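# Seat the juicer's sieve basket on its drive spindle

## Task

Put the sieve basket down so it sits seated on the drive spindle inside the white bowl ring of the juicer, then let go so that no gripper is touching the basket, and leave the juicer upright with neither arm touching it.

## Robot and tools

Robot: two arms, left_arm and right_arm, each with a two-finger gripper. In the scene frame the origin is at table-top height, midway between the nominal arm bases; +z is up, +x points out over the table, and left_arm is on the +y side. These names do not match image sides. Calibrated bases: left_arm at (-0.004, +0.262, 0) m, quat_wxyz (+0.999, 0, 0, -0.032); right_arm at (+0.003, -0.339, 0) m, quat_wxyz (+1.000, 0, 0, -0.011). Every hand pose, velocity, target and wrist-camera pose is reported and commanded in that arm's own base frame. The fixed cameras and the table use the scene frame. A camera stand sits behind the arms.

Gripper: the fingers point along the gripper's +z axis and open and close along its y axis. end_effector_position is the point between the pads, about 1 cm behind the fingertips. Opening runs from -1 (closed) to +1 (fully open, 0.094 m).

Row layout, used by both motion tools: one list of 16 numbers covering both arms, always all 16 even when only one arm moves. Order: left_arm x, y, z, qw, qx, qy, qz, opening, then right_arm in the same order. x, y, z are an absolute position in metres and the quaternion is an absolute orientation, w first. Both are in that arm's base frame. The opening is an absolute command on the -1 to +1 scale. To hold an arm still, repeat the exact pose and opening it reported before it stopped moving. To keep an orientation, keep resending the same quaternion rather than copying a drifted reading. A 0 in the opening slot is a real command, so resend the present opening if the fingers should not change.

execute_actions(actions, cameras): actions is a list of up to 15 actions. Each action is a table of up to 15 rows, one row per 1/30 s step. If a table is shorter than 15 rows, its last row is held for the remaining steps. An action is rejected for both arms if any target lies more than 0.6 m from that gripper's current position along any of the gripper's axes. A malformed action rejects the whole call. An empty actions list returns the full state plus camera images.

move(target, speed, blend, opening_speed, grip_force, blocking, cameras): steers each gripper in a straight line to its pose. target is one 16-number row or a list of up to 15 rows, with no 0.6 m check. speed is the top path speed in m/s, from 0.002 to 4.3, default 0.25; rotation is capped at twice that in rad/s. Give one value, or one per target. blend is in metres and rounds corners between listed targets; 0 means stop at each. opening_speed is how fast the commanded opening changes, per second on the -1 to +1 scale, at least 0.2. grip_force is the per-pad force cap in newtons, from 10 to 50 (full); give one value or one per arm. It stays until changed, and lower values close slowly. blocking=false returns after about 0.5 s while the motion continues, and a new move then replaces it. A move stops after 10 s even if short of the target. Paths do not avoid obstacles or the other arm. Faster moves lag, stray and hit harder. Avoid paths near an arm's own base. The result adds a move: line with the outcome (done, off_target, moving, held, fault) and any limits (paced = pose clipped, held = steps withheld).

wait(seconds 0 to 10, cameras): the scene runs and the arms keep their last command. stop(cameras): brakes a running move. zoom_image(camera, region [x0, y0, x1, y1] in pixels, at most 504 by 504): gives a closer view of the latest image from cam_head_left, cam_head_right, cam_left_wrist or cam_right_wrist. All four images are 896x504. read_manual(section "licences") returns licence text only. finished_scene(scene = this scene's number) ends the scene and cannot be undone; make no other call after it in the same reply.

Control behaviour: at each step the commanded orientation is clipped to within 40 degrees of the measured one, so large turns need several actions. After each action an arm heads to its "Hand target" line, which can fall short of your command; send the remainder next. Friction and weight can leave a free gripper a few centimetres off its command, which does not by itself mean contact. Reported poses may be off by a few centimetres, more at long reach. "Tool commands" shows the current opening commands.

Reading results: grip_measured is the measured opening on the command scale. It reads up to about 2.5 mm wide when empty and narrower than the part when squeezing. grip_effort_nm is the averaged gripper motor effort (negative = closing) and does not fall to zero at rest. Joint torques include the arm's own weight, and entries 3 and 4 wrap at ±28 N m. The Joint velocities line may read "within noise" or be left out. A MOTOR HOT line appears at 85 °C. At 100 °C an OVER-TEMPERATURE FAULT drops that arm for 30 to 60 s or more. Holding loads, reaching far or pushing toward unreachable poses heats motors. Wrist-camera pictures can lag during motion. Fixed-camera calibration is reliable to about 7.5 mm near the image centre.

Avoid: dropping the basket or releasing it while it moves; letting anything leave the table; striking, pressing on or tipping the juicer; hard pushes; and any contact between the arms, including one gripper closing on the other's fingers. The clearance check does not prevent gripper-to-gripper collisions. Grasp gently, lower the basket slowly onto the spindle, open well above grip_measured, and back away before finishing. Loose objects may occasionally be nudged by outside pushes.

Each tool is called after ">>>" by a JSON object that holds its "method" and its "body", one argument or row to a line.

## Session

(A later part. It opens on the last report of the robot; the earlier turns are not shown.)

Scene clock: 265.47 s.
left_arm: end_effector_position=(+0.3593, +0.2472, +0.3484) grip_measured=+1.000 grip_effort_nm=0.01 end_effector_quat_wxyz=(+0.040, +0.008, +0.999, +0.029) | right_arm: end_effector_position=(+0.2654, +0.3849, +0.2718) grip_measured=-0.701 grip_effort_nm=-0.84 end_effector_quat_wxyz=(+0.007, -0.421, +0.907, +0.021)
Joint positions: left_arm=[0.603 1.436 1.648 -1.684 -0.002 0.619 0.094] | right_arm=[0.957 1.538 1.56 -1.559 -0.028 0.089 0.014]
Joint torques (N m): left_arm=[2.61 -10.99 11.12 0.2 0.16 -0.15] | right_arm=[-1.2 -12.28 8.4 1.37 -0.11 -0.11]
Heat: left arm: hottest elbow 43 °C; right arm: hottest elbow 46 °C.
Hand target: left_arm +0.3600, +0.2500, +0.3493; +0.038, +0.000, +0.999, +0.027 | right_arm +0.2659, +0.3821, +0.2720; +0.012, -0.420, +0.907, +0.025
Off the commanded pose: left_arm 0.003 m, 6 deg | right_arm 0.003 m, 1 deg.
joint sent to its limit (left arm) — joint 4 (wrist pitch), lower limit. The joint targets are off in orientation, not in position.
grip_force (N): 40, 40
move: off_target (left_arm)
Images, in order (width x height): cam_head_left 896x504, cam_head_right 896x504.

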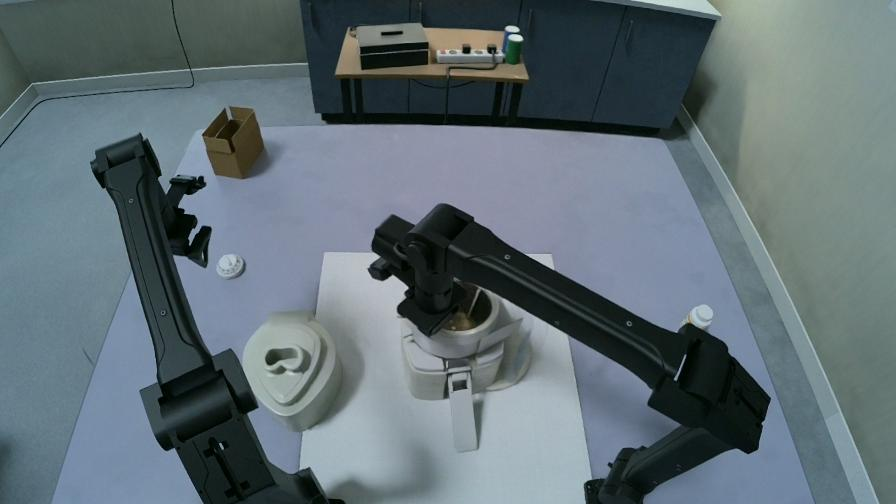

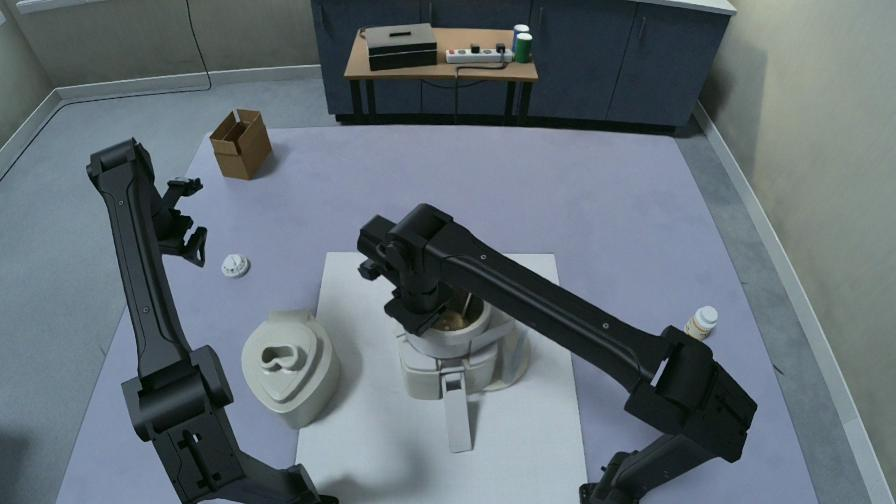

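>>> {"method": "move", "body": {
  "target": [
    [0.36,0.25,0.35,0,0,1,0,1,0.266,0.386,0.250,0.012,-0.42,0.907,0.025,-1]
  ],
  "speed": 0.06,
  "cameras": ["cam_head_left","cam_head_right"]
}}

>>> {"method": "zoom_image", "body": {
  "camera": "cam_head_left",
  "region": [370, 220, 540, 390]
}}

>>> {"method": "zoom_image", "body": {
  "camera": "cam_head_right",
  "region": [360, 220, 530, 390]
}}

Scene clock: 272.03 s.
left_arm: end_effector_position=(+0.3593, +0.2472, +0.3484) grip_measured=+1.000 grip_effort_nm=0.01 end_effector_quat_wxyz=(+0.040, +0.008, +0.999, +0.029) | right_arm: end_effector_position=(+0.2657, +0.3847, +0.2697) grip_measured=-0.701 grip_effort_nm=-0.84 end_effector_quat_wxyz=(+0.024, -0.421, +0.906, +0.029)
Joint positions: left_arm=[0.603 1.436 1.648 -1.684 -0.002 0.619 0.094] | right_arm=[0.957 1.514 1.526 -1.513 -0.026 0.089 0.014]
Joint torques (N m): left_arm=[2.67 -11.99 11.4 0.27 0.16 -0.19] | right_arm=[-0.79 -9.93 7.1 1.77 -0.2 -0.05]
Heat: left arm: hottest elbow 43 °C; right arm: hottest elbow 45 °C.
Hand target: left_arm +0.3600, +0.2500, +0.3493; +0.038, +0.000, +0.999, +0.027 | right_arm +0.2656, +0.3856, +0.2502; +0.012, -0.420, +0.907, +0.025
Off the commanded pose: left_arm 0.003 m, 6 deg | right_arm 0.020 m, 1 deg.
joint sent to its limit (left arm) — joint 4 (wrist pitch), lower limit. The joint targets are off in orientation, not in position.
grip_force (N): 40, 40
move: off_target (left_arm, right_arm)
Images, in order (width x height): cam_head_left 896x504, cam_head_right 896x504.

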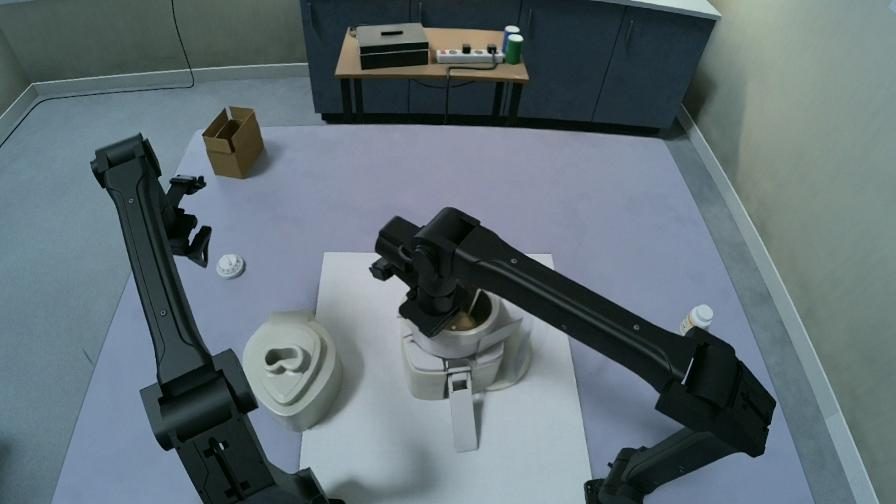

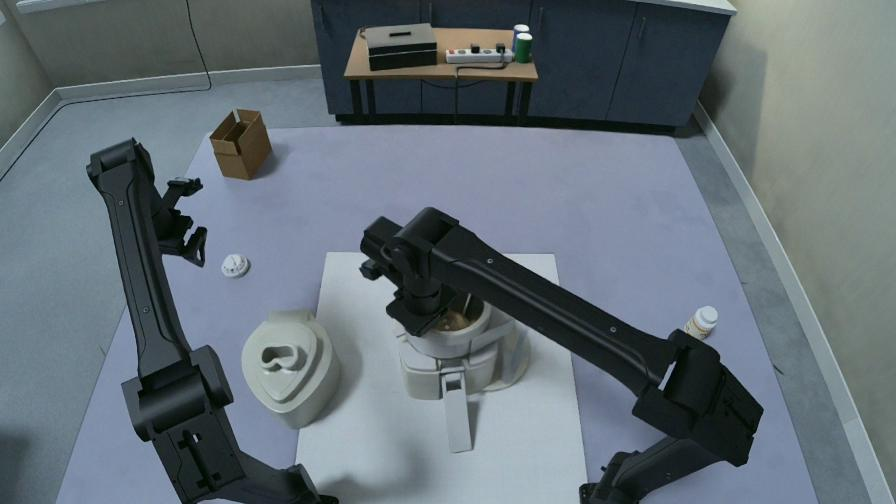

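Scaled by 2.965 from the camera's 896x504 image, which has a finer 1280x720 frame.

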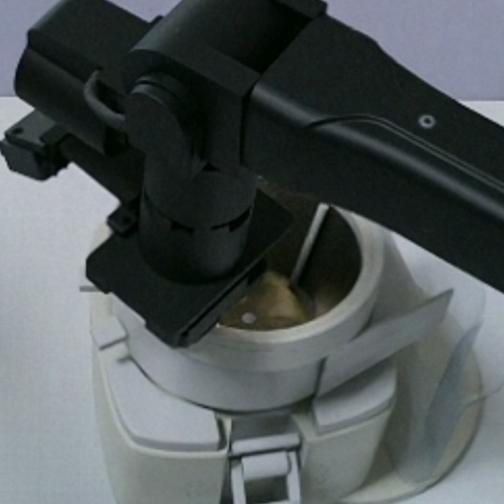

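Scaled by 2.965 from the camera's 896x504 image, which has a finer 1280x720 frame.

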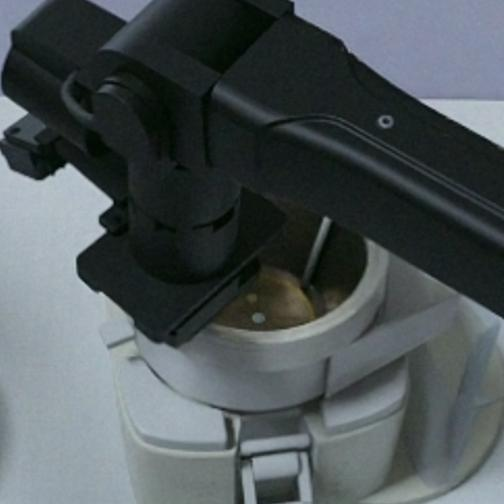

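>>> {"method": "move", "body": {
  "target": [
    [0.36,0.25,0.35,0,0,1,0,1,0.272,0.380,0.278,0.008,-0.42,0.907,0.018,-1],
    [0.36,0.25,0.35,0,0,1,0,1,0.272,0.380,0.248,0.006,-0.42,0.907,0.015,-1]
  ],
  "speed": 0.06,
  "cameras": ["cam_head_left","cam_right_wrist"]
}}

>>> {"method": "zoom_image", "body": {
  "camera": "cam_head_left",
  "region": [370, 220, 540, 390]
}}

>>> {"method": "zoom_image", "body": {
  "camera": "cam_right_wrist",
  "region": [392, 252, 896, 504]
}}

Scene clock: 283.57 s.
left_arm: end_effector_position=(+0.3593, +0.2472, +0.3484) grip_measured=+1.000 grip_effort_nm=0.01 end_effector_quat_wxyz=(+0.040, +0.008, +0.999, +0.029) | right_arm: end_effector_position=(+0.2676, +0.3790, +0.2671) grip_measured=-0.701 grip_effort_nm=-0.84 end_effector_quat_wxyz=(+0.016, -0.422, +0.906, +0.020)
Joint positions: left_arm=[0.603 1.436 1.648 -1.684 -0.002 0.619 0.094] | right_arm=[0.95 1.52 1.526 -1.53 -0.019 0.079 0.014]
Joint torques (N m): left_arm=[2.61 -11.22 11.15 0.14 0.13 -0.15] | right_arm=[-0.97 -10.05 7.77 1.84 -0.08 -0.11]
Heat: left arm: hottest elbow 43 °C; right arm: hottest elbow 44 °C.
Hand target: left_arm +0.3600, +0.2500, +0.3493; +0.038, +0.000, +0.999, +0.027 | right_arm +0.2716, +0.3794, +0.2484; +0.006, -0.420, +0.907, +0.015
Off the commanded pose: left_arm 0.003 m, 6 deg | right_arm 0.020 m, 1 deg.
joint sent to its limit (left arm) — joint 4 (wrist pitch), lower limit. The joint targets are off in orientation, not in position.
grip_force (N): 40, 40
move: off_target (left_arm, right_arm)
camera_calibration:
cam_right_wrist: T_world_to_cam=[[0.762505, -0.643006, -0.0716209, 0.0701716], [-0.558376, -0.709949, 0.429171, 0.353357], [-0.326807, -0.287254, -0.900379, 0.553518], [0, 0, 0, 1]] pos_world=[0.324693, 0.454986, 0.351751]
Images, in order (width x height): cam_head_left 896x504, cam_right_wrist 896x504.

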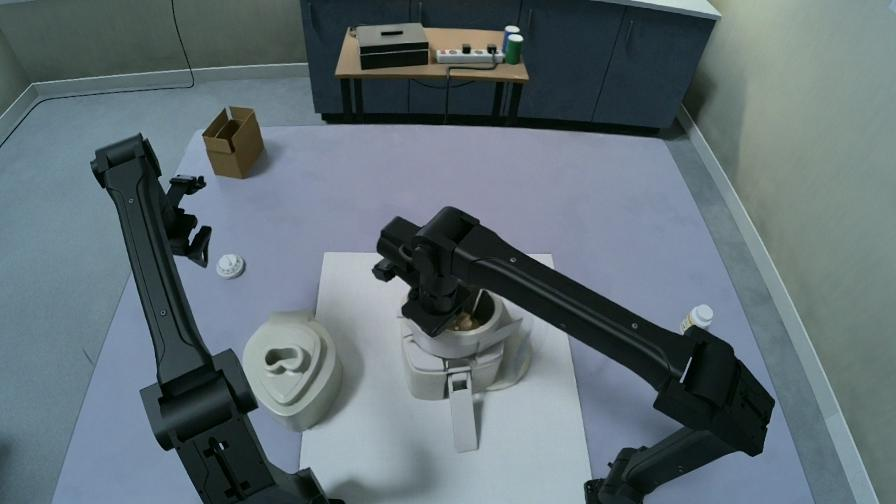

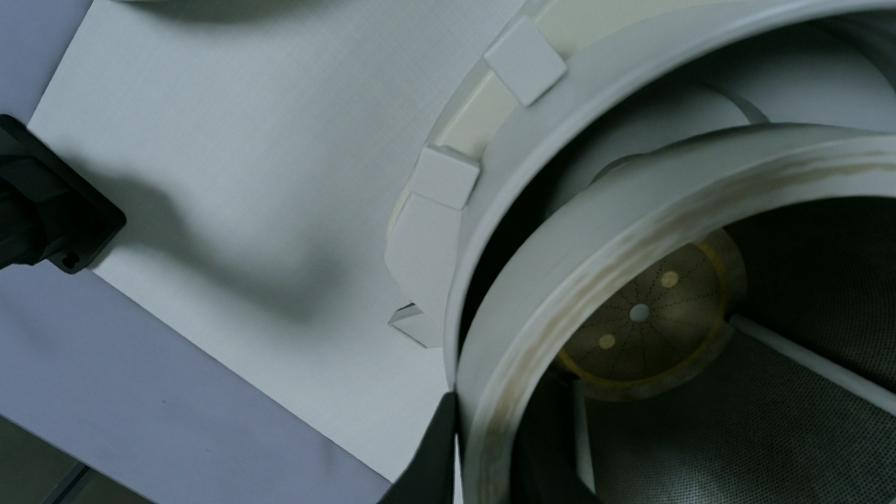

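Scaled by 2.965 from the camera's 896x504 image, which has a finer 1280x720 frame.

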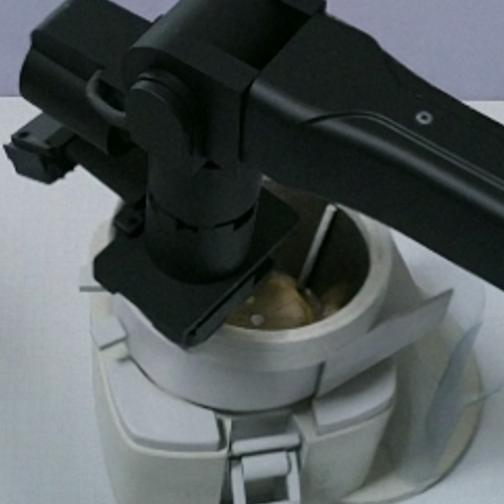

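Scaled by 1.000.

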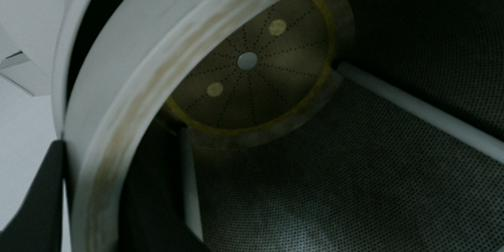

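>>> {"method": "move", "body": {
  "target": [
    [0.36,0.25,0.35,0,0,1,0,1,0.268,0.394,0.29,0.006,-0.42,0.907,0.015,-1],
    [0.36,0.25,0.35,0,0,1,0,1,0.268,0.3855,0.264,0.006,-0.42,0.907,0.015,-1]
  ],
  "speed": 0.07,
  "cameras": ["cam_head_left","cam_right_wrist"]
}}

>>> {"method": "zoom_image", "body": {
  "camera": "cam_head_left",
  "region": [370, 220, 540, 390]
}}

Scene clock: 294.73 s.
left_arm: end_effector_position=(+0.3593, +0.2472, +0.3484) grip_measured=+1.000 grip_effort_nm=0.01 end_effector_quat_wxyz=(+0.040, +0.008, +0.999, +0.029) | right_arm: end_effector_position=(+0.2706, +0.3831, +0.2677) grip_measured=-0.701 grip_effort_nm=-0.84 end_effector_quat_wxyz=(+0.002, -0.418, +0.909, +0.012)
Joint positions: left_arm=[0.603 1.436 1.648 -1.684 -0.002 0.619 0.094] | right_arm=[0.95 1.554 1.568 -1.569 -0.019 0.088 0.014]
Joint torques (N m): left_arm=[1.67 -11.69 11.28 0.08 0.15 -0.16] | right_arm=[0.21 -12.45 8.2 1.73 -0.01 -0.07]
Heat: left arm: hottest elbow 43 °C; right arm: hottest elbow 43 °C.
Hand target: left_arm +0.3600, +0.2500, +0.3493; +0.038, +0.000, +0.999, +0.027 | right_arm +0.2681, +0.3855, +0.2640; +0.006, -0.420, +0.907, +0.015
Off the commanded pose: left_arm 0.003 m, 6 deg | right_arm 0.005 m, 1 deg.
joint sent to its limit (left arm) — joint 4 (wrist pitch), lower limit. The joint targets are off in orientation, not in position.
grip_force (N): 40, 40
move: off_target (left_arm)
camera_calibration:
cam_right_wrist: T_world_to_cam=[[0.755283, -0.651779, -0.0687853, 0.0751193], [-0.55661, -0.693307, 0.457723, 0.343196], [-0.346023, -0.307424, -0.88643, 0.565434], [0, 0, 0, 1]] pos_world=[0.329944, 0.46073, 0.349296]
Images, in order (width x height): cam_head_left 896x504, cam_right_wrist 896x504.

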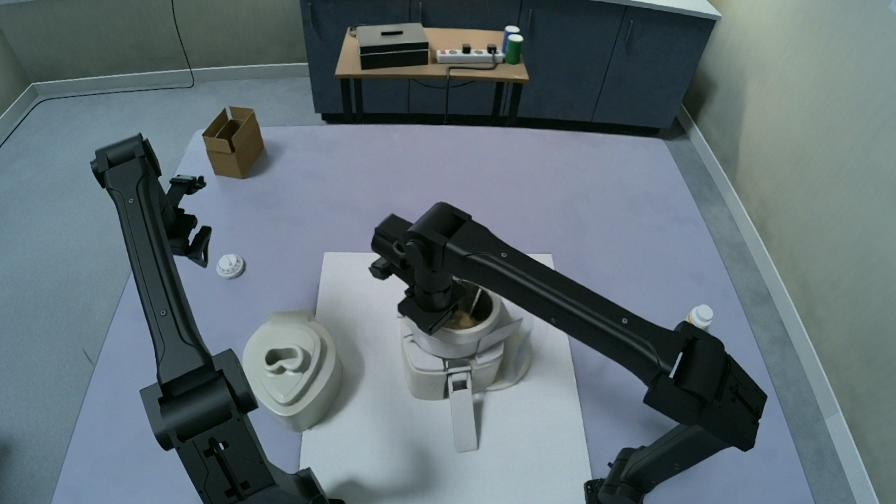

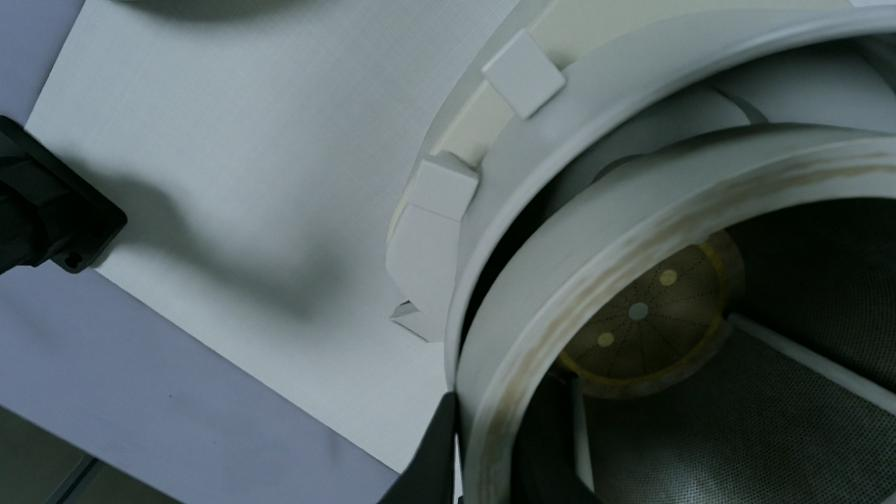

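Scaled by 2.965 from the camera's 896x504 image, which has a finer 1280x720 frame.

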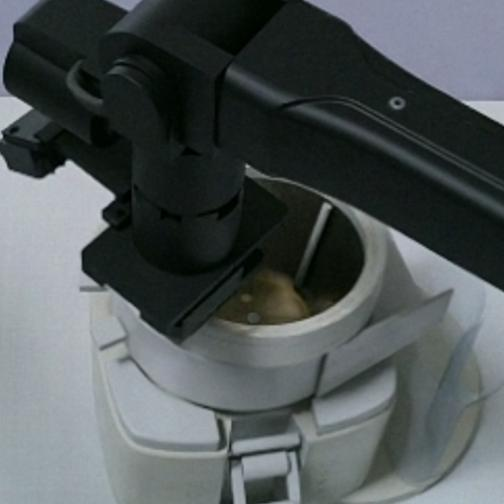

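Close. Release slowly.

>>> {"method": "move", "body": {
  "target": [0.36,0.25,0.35,0,0,1,0,1,0.268,0.387,0.262,0.006,-0.42,0.907,0.015,-0.58],
  "speed": 0.05,
  "opening_speed": 0.2,
  "cameras": ["cam_head_left","cam_right_wrist"]
}}

>>> {"method": "zoom_image", "body": {
  "camera": "cam_head_left",
  "region": [370, 220, 540, 390]
}}

Scene clock: 300.67 s.
left_arm: end_effector_position=(+0.3593, +0.2472, +0.3484) grip_measured=+1.000 grip_effort_nm=0.01 end_effector_quat_wxyz=(+0.040, +0.008, +0.999, +0.029) | right_arm: end_effector_position=(+0.2736, +0.3849, +0.2675) grip_measured=-0.582 grip_effort_nm=0.08 end_effector_quat_wxyz=(+0.010, -0.418, +0.909, +0.012)
Joint positions: left_arm=[0.603 1.436 1.648 -1.684 -0.002 0.619 0.094] | right_arm=[0.95 1.553 1.566 -1.555 -0.011 0.088 0.02]
Joint torques (N m): left_arm=[1.73 -11.11 11.04 0.24 0.14 -0.15] | right_arm=[0.09 -11.87 8.28 1.28 -0.34 -0.08]
Heat: left arm: hottest elbow 43 °C; right arm: hottest elbow 43 °C.
Hand target: left_arm +0.3600, +0.2500, +0.3493; +0.038, +0.000, +0.999, +0.027 | right_arm +0.2681, +0.3869, +0.2620; +0.006, -0.420, +0.907, +0.015
Off the commanded pose: left_arm 0.003 m, 6 deg | right_arm 0.008 m, 1 deg.
joint sent to its limit (left arm) — joint 4 (wrist pitch), lower limit. The joint targets are off in orientation, not in position.
grip_force (N): 40, 40
move: off_target (left_arm)
camera_calibration:
cam_right_wrist: T_world_to_cam=[[0.756089, -0.651518, -0.0620719, 0.0718871], [-0.563186, -0.696014, 0.445406, 0.352254], [-0.333393, -0.301808, -0.893175, 0.562977], [0, 0, 0, 1]] pos_world=[0.331724, 0.461921, 0.350403]
Images, in order (width x height): cam_head_left 896x504, cam_right_wrist 896x504.

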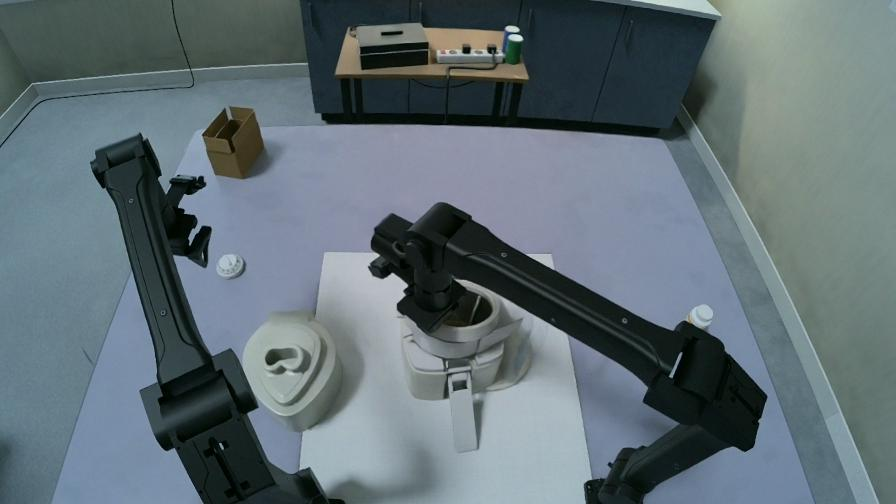

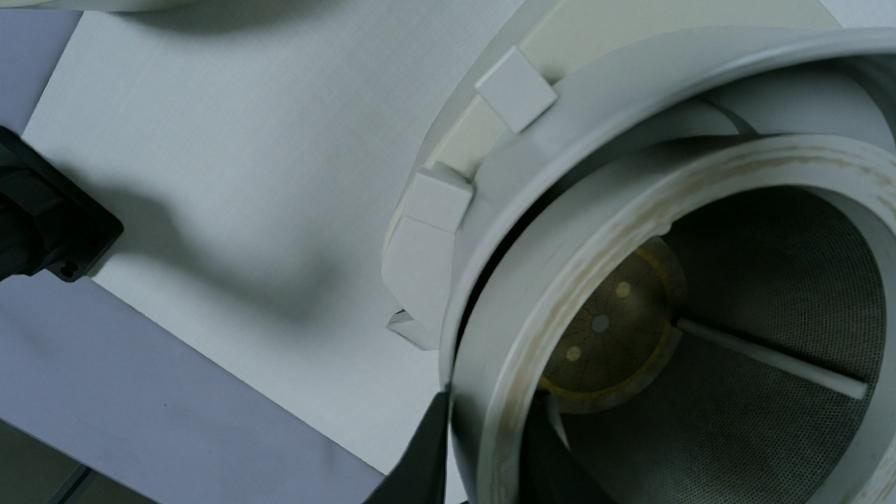

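Scaled by 2.965 from the camera's 896x504 image, which has a finer 1280x720 frame.

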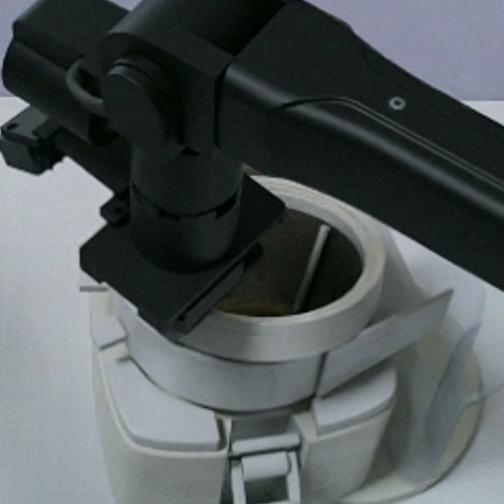

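>>> {"method": "move", "body": {
  "target": [
    [0.36,0.25,0.35,0,0,1,0,1,0.271,0.384,0.30,0.0,-0.42,0.907,0.0,-0.58],
    [0.36,0.25,0.35,0,0,1,0,1,0.24,0.34,0.36,0.0,-0.2,0.98,0.0,-0.9]
  ],
  "speed": 0.1,
  "blend": [0.005,0],
  "cameras": ["cam_head_left","cam_head_right","cam_right_wrist"]
}}

>>> {"method": "zoom_image", "body": {
  "camera": "cam_head_left",
  "region": [370, 220, 540, 390]
}}

Scene clock: 308.07 s.
left_arm: end_effector_position=(+0.3593, +0.2472, +0.3484) grip_measured=+1.000 grip_effort_nm=0.01 end_effector_quat_wxyz=(+0.040, +0.008, +0.999, +0.029) | right_arm: end_effector_position=(+0.2435, +0.3396, +0.3393) grip_measured=-0.735 grip_effort_nm=-0.83 end_effector_quat_wxyz=(+0.024, -0.204, +0.978, +0.022)
Joint positions: left_arm=[0.603 1.436 1.648 -1.684 -0.002 0.619 0.094] | right_arm=[0.95 1.405 1.594 -1.693 0 0.539 0.012]
Joint torques (N m): left_arm=[2.02 -11.28 11.04 0.21 0.14 -0.2] | right_arm=[0.09 -11.46 12.19 0.21 0.07 0.1]
Heat: left arm: hottest elbow 43 °C; right arm: hottest elbow 43 °C.
Hand target: left_arm +0.3600, +0.2500, +0.3493; +0.038, +0.000, +0.999, +0.027 | right_arm +0.2398, +0.3395, +0.3590; +0.037, -0.200, +0.979, +0.035
Off the commanded pose: left_arm 0.003 m, 6 deg | right_arm 0.021 m, 4 deg.
joint sent to its limit (left arm) — joint 4 (wrist pitch), lower limit. The joint targets are off in orientation, not in position.
joint sent to its limit (right arm) — joint 4 (wrist pitch), lower limit. The joint targets are off in orientation, not in position.
grip_force (N): 40, 40
move: off_target (left_arm, right_arm); target 2's new opening was sent with right_arm's hand 0.021 m and 4 deg from that target
camera_calibration:
cam_right_wrist: T_world_to_cam=[[0.397843, -0.913737, -0.0824927, 0.252837], [-0.817922, -0.393977, 0.419267, 0.240167], [-0.4156, -0.0993301, -0.904107, 0.558372], [0, 0, 0, 1]] pos_world=[0.327908, 0.38111, 0.424991]
Images, in order (width x height): cam_head_left 896x504, cam_head_right 896x504, cam_right_wrist 896x504.

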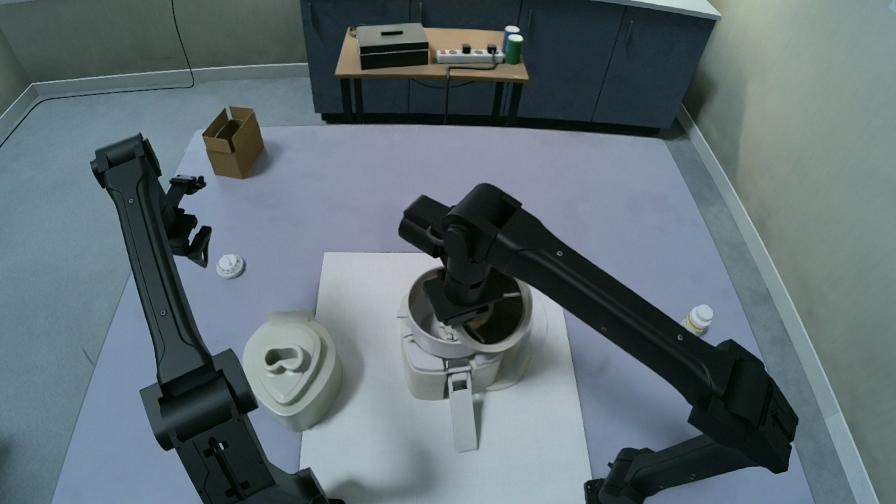

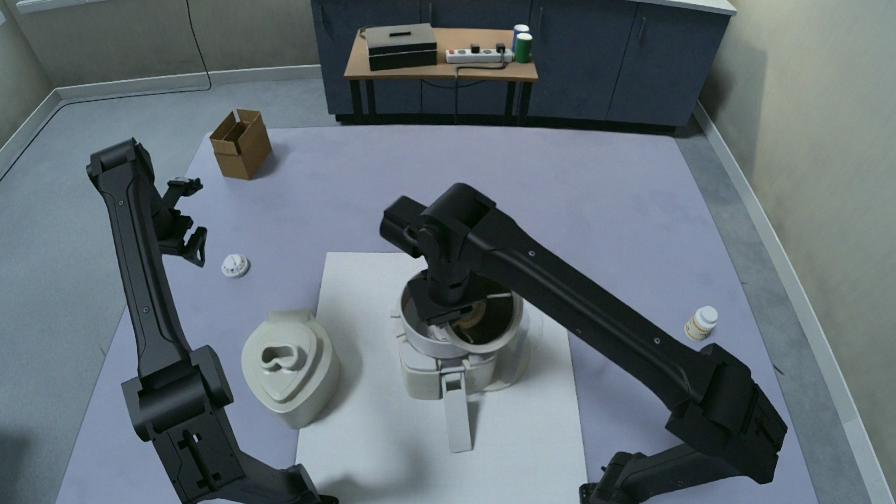

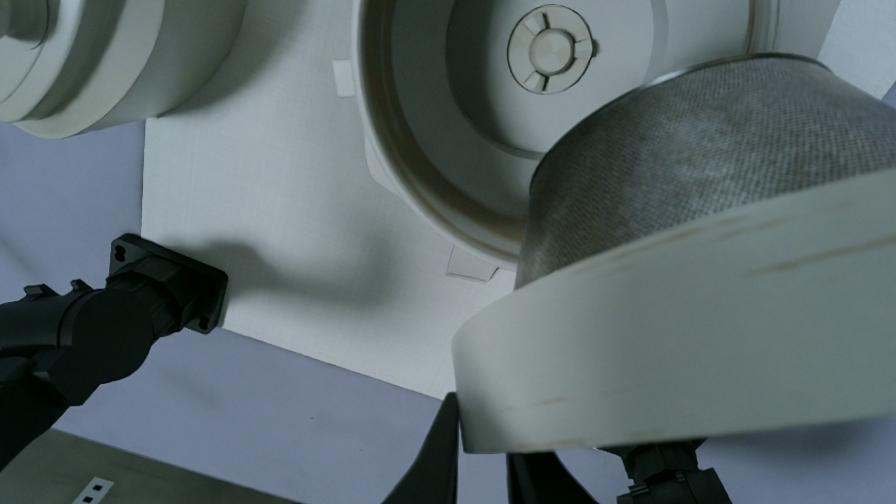

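Scaled by 2.965 from the camera's 896x504 image, which has a finer 1280x720 frame.

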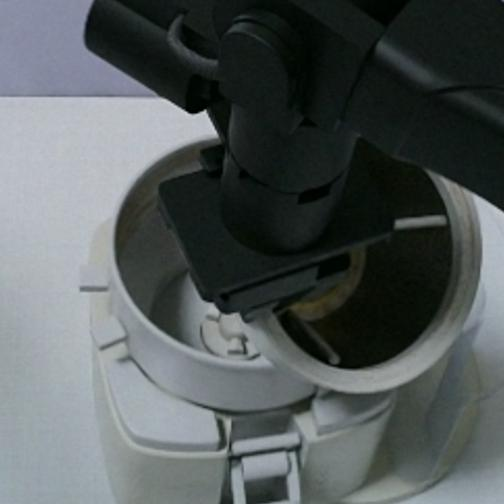

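>>> {"method": "move", "body": {
  "target": [
    [0.36,0.25,0.35,0,0,1,0,1,0.25,0.30,0.38,0.0,-0.3,0.954,0.0,-0.95],
    [0.36,0.25,0.35,0,0,1,0,1,0.285,0.05,0.34,0.0,-0.55,0.835,0.0,-0.95],
    [0.36,0.25,0.35,0,0,1,0,1,0.29,0.01,0.2,0.0,-0.643,0.766,0.0,-0.95]
  ],
  "speed": 0.15,
  "blend": [0.02,0.03,0],
  "cameras": ["cam_head_left","cam_right_wrist"]
}}

Scene clock: 320.73 s.
left_arm: end_effector_position=(+0.3593, +0.2472, +0.3484) grip_measured=+1.000 grip_effort_nm=0.01 end_effector_quat_wxyz=(+0.040, +0.008, +0.999, +0.029) | right_arm: end_effector_position=(+0.2863, +0.0127, +0.1995) grip_measured=-0.745 grip_effort_nm=-0.84 end_effector_quat_wxyz=(-0.008, -0.643, +0.766, +0.004)
Joint positions: left_arm=[0.603 1.436 1.648 -1.684 -0.002 0.619 0.094] | right_arm=[0.048 1.106 0.969 -1.453 0.003 -1.348 0.012]
Joint torques (N m): left_arm=[1.9 -11.16 11.19 0.14 0.17 -0.23] | right_arm=[-1.61 -5.25 9.07 1.36 -0.21 -0.16]
Heat: left arm: hottest elbow 44 °C; right arm: hottest elbow 44 °C.
Hand target: left_arm +0.3600, +0.2500, +0.3493; +0.038, +0.000, +0.999, +0.027 | right_arm +0.2899, +0.0100, +0.2000; +0.000, -0.643, +0.766, +0.000
Off the commanded pose: left_arm 0.003 m, 6 deg | right_arm 0.005 m, 1 deg.
joint sent to its limit (left arm) — joint 4 (wrist pitch), lower limit. The joint targets are off in orientation, not in position.
grip_force (N): 40, 40
move: off_target (left_arm)
camera_calibration:
cam_right_wrist: T_world_to_cam=[[0.981956, -0.177189, -0.0660798, -0.25435], [-0.124947, -0.870185, 0.476619, 0.00111915], [-0.141954, -0.459763, -0.876623, 0.338113], [0, 0, 0, 1]] pos_world=[0.297896, 0.111357, 0.279057]
Images, in order (width x height): cam_head_left 896x504, cam_right_wrist 896x504.

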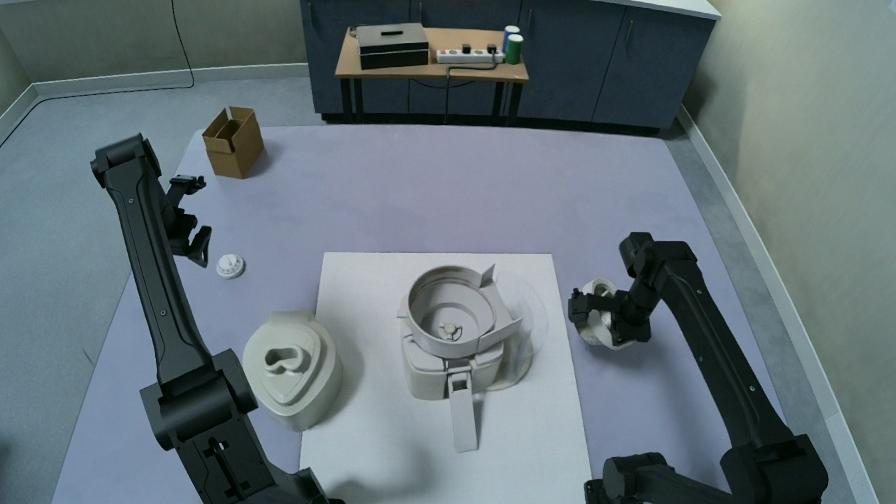

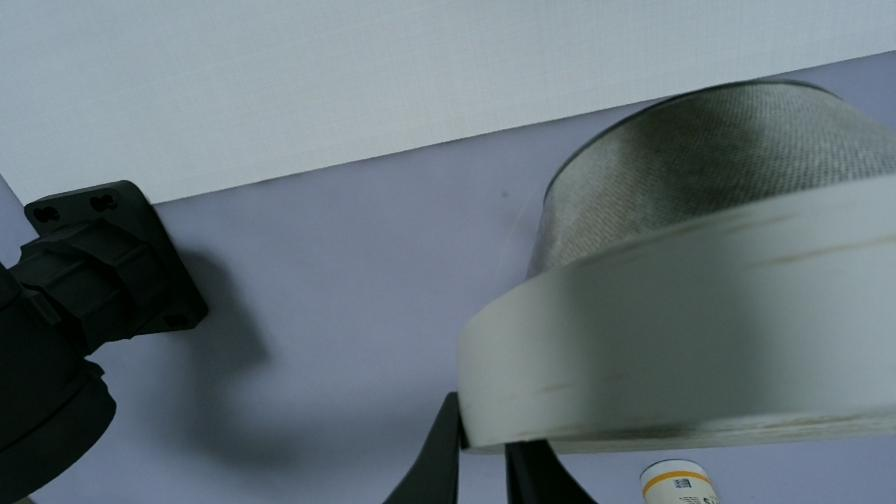

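>>> {"method": "move", "body": {
  "target": [
    [0.36,0.25,0.35,0,0,1,0,1,0.288,0.01,0.17,-0.1665,-0.621,0.74,-0.198,-0.95],
    [0.36,0.25,0.35,0,0,1,0,1,0.288,0.01,0.11,-0.1665,-0.621,0.74,-0.198,-0.95]
  ],
  "speed": 0.08,
  "cameras": ["cam_head_left","cam_right_wrist"]
}}

>>> {"method": "zoom_image", "body": {
  "camera": "cam_head_left",
  "region": [540, 240, 700, 390]
}}

Scene clock: 337.77 s.
left_arm: end_effector_position=(+0.3593, +0.2472, +0.3484) grip_measured=+1.000 grip_effort_nm=0.01 end_effector_quat_wxyz=(+0.040, +0.008, +0.999, +0.029) | right_arm: end_effector_position=(+0.2941, +0.0092, +0.1620) grip_measured=-0.745 grip_effort_nm=-0.84 end_effector_quat_wxyz=(-0.116, -0.617, +0.749, -0.209)
Joint positions: left_arm=[0.603 1.436 1.648 -1.684 -0.002 0.619 0.094] | right_arm=[0.309 1.162 0.856 -1.329 0.479 -1.053 0.012]
Joint torques (N m): left_arm=[2.37 -11.75 11.19 0.39 0.18 -0.15] | right_arm=[1.49 1.38 3.47 2.33 0.85 0.27]
Heat: left arm: hottest elbow 44 °C; right arm: hottest elbow 44 °C.
Hand target: left_arm +0.3600, +0.2500, +0.3493; +0.038, +0.000, +0.999, +0.027 | right_arm +0.2819, +0.0085, +0.1163; -0.166, -0.621, +0.739, -0.199
Off the commanded pose: left_arm 0.003 m, 6 deg | right_arm 0.052 m, 6 deg.
joint sent to its limit (left arm) — joint 4 (wrist pitch), lower limit. The joint targets are off in orientation, not in position.
grip_force (N): 40, 40
move: off_target (left_arm, right_arm)
camera_calibration:
cam_right_wrist: T_world_to_cam=[[0.975977, -0.175229, 0.129475, -0.294931], [-0.207112, -0.561707, 0.800993, -0.0142303], [-0.0676301, -0.808566, -0.584505, 0.238704], [0, 0, 0, 1]] pos_world=[0.301042, 0.133335, 0.189109]
Images, in order (width x height): cam_head_left 896x504, cam_right_wrist 896x504.

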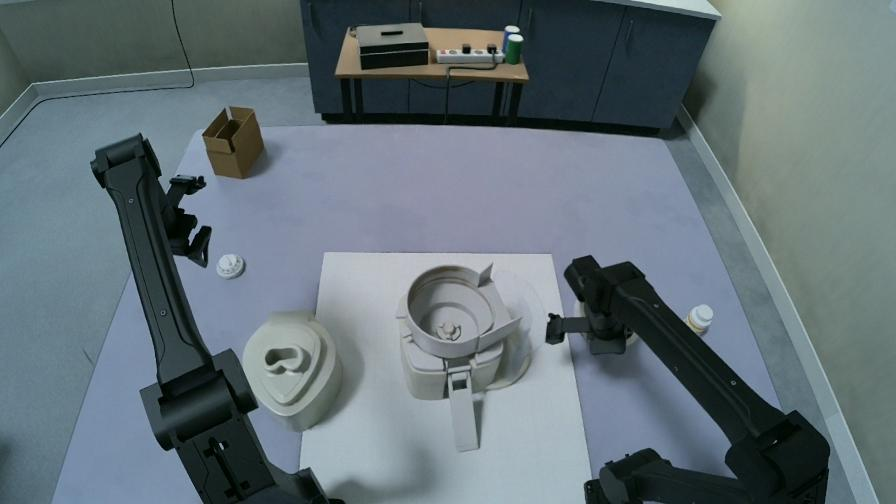

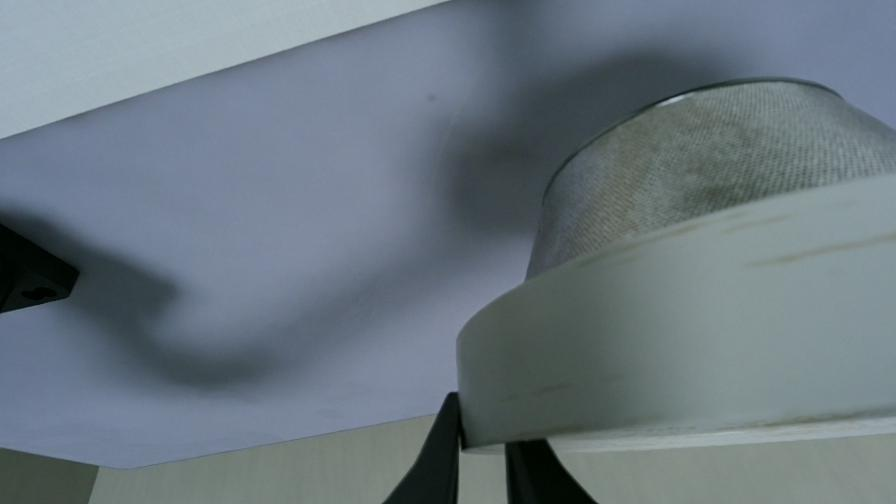

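Scaled by 3.150 from the camera's 896x504 image, which has a finer 1280x720 frame.

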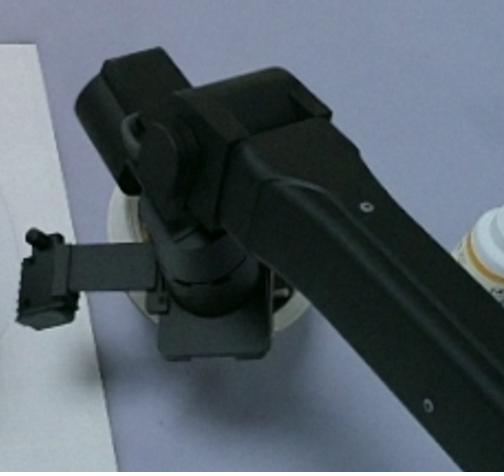

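>>> {"method": "move", "body": {
  "target": [
    [0.36,0.25,0.35,0,0,1,0,1,0.29,0.01,0.16,-0.246,-0.594,0.708,-0.293,-0.95],
    [0.36,0.25,0.35,0,0,1,0,1,0.29,0.01,0.11,-0.246,-0.594,0.708,-0.293,-0.95]
  ],
  "speed": 0.1,
  "cameras": ["cam_head_left","cam_right_wrist"]
}}

>>> {"method": "zoom_image", "body": {
  "camera": "cam_head_left",
  "region": [540, 240, 700, 390]
}}

Scene clock: 346.33 s.
left_arm: end_effector_position=(+0.3593, +0.2472, +0.3484) grip_measured=+1.000 grip_effort_nm=0.01 end_effector_quat_wxyz=(+0.040, +0.008, +0.999, +0.029) | right_arm: end_effector_position=(+0.2897, +0.0084, +0.1922) grip_measured=-0.745 grip_effort_nm=-0.84 end_effector_quat_wxyz=(-0.180, -0.592, +0.726, -0.299)
Joint positions: left_arm=[0.603 1.436 1.648 -1.684 -0.002 0.619 0.094] | right_arm=[0.418 1.21 0.909 -1.503 0.68 -0.867 0.012]
Joint torques (N m): left_arm=[2.84 -10.81 11.14 0.25 0.18 -0.17] | right_arm=[1.61 4.54 0.09 3.77 0.98 0.56]
Heat: left arm: hottest elbow 44 °C; right arm: hottest elbow 43 °C.
Hand target: left_arm +0.3600, +0.2500, +0.3493; +0.038, +0.000, +0.999, +0.027 | right_arm +0.2757, +0.0060, +0.1247; -0.245, -0.595, +0.707, -0.294
Off the commanded pose: left_arm 0.003 m, 6 deg | right_arm 0.082 m, 8 deg.
joint sent to its limit (left arm) — joint 4 (wrist pitch), lower limit. The joint targets are off in orientation, not in position.
grip_force (N): 40, 40
move: off_target (left_arm, right_arm)
camera_calibration:
cam_right_wrist: T_world_to_cam=[[0.970465, -0.154379, 0.185378, -0.304], [-0.23008, -0.361256, 0.903635, -0.0546353], [-0.0725337, -0.919598, -0.386106, 0.219653], [0, 0, 0, 1]] pos_world=[0.298383, 0.135324, 0.190535]
Images, in order (width x height): cam_head_left 896x504, cam_right_wrist 896x504.

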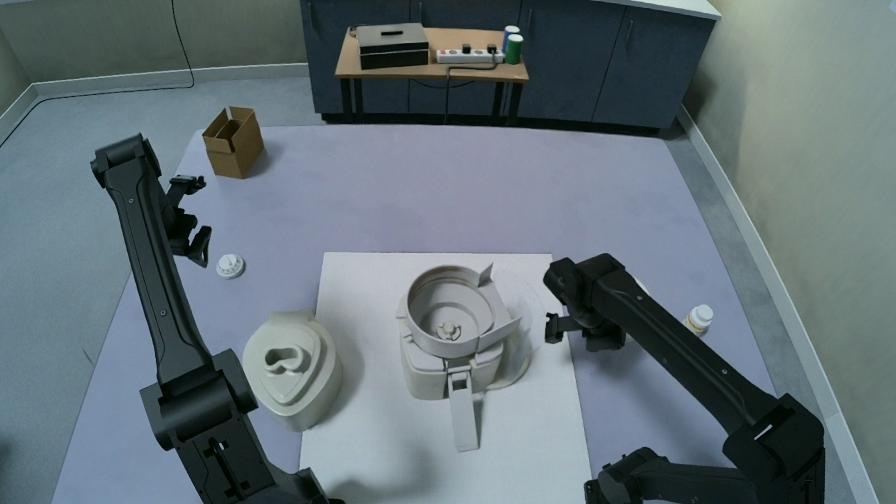

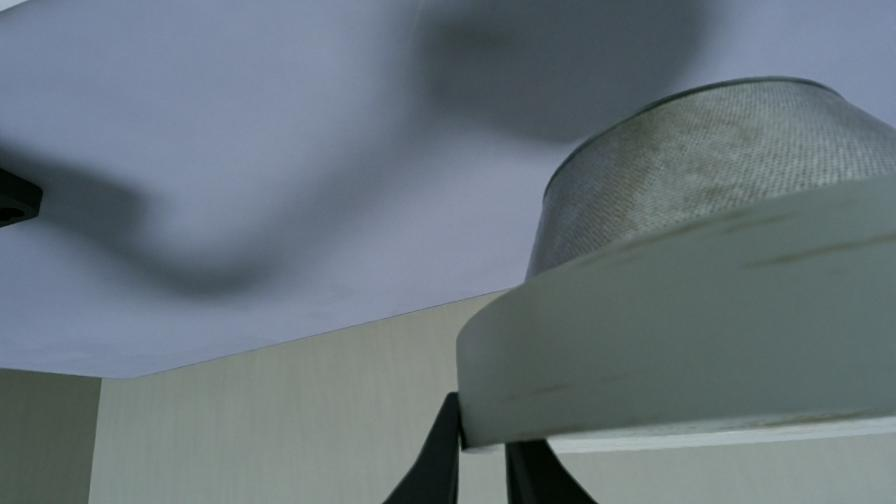

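Scaled by 3.150 from the camera's 896x504 image, which has a finer 1280x720 frame.

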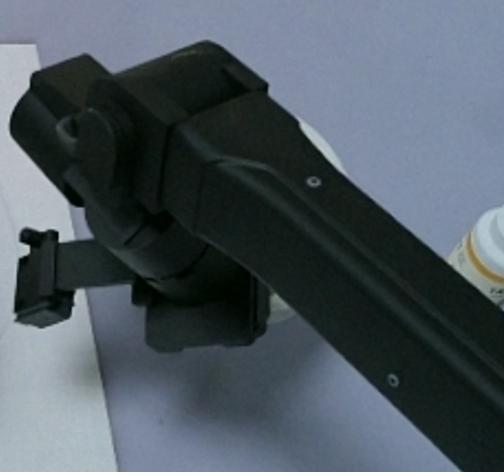

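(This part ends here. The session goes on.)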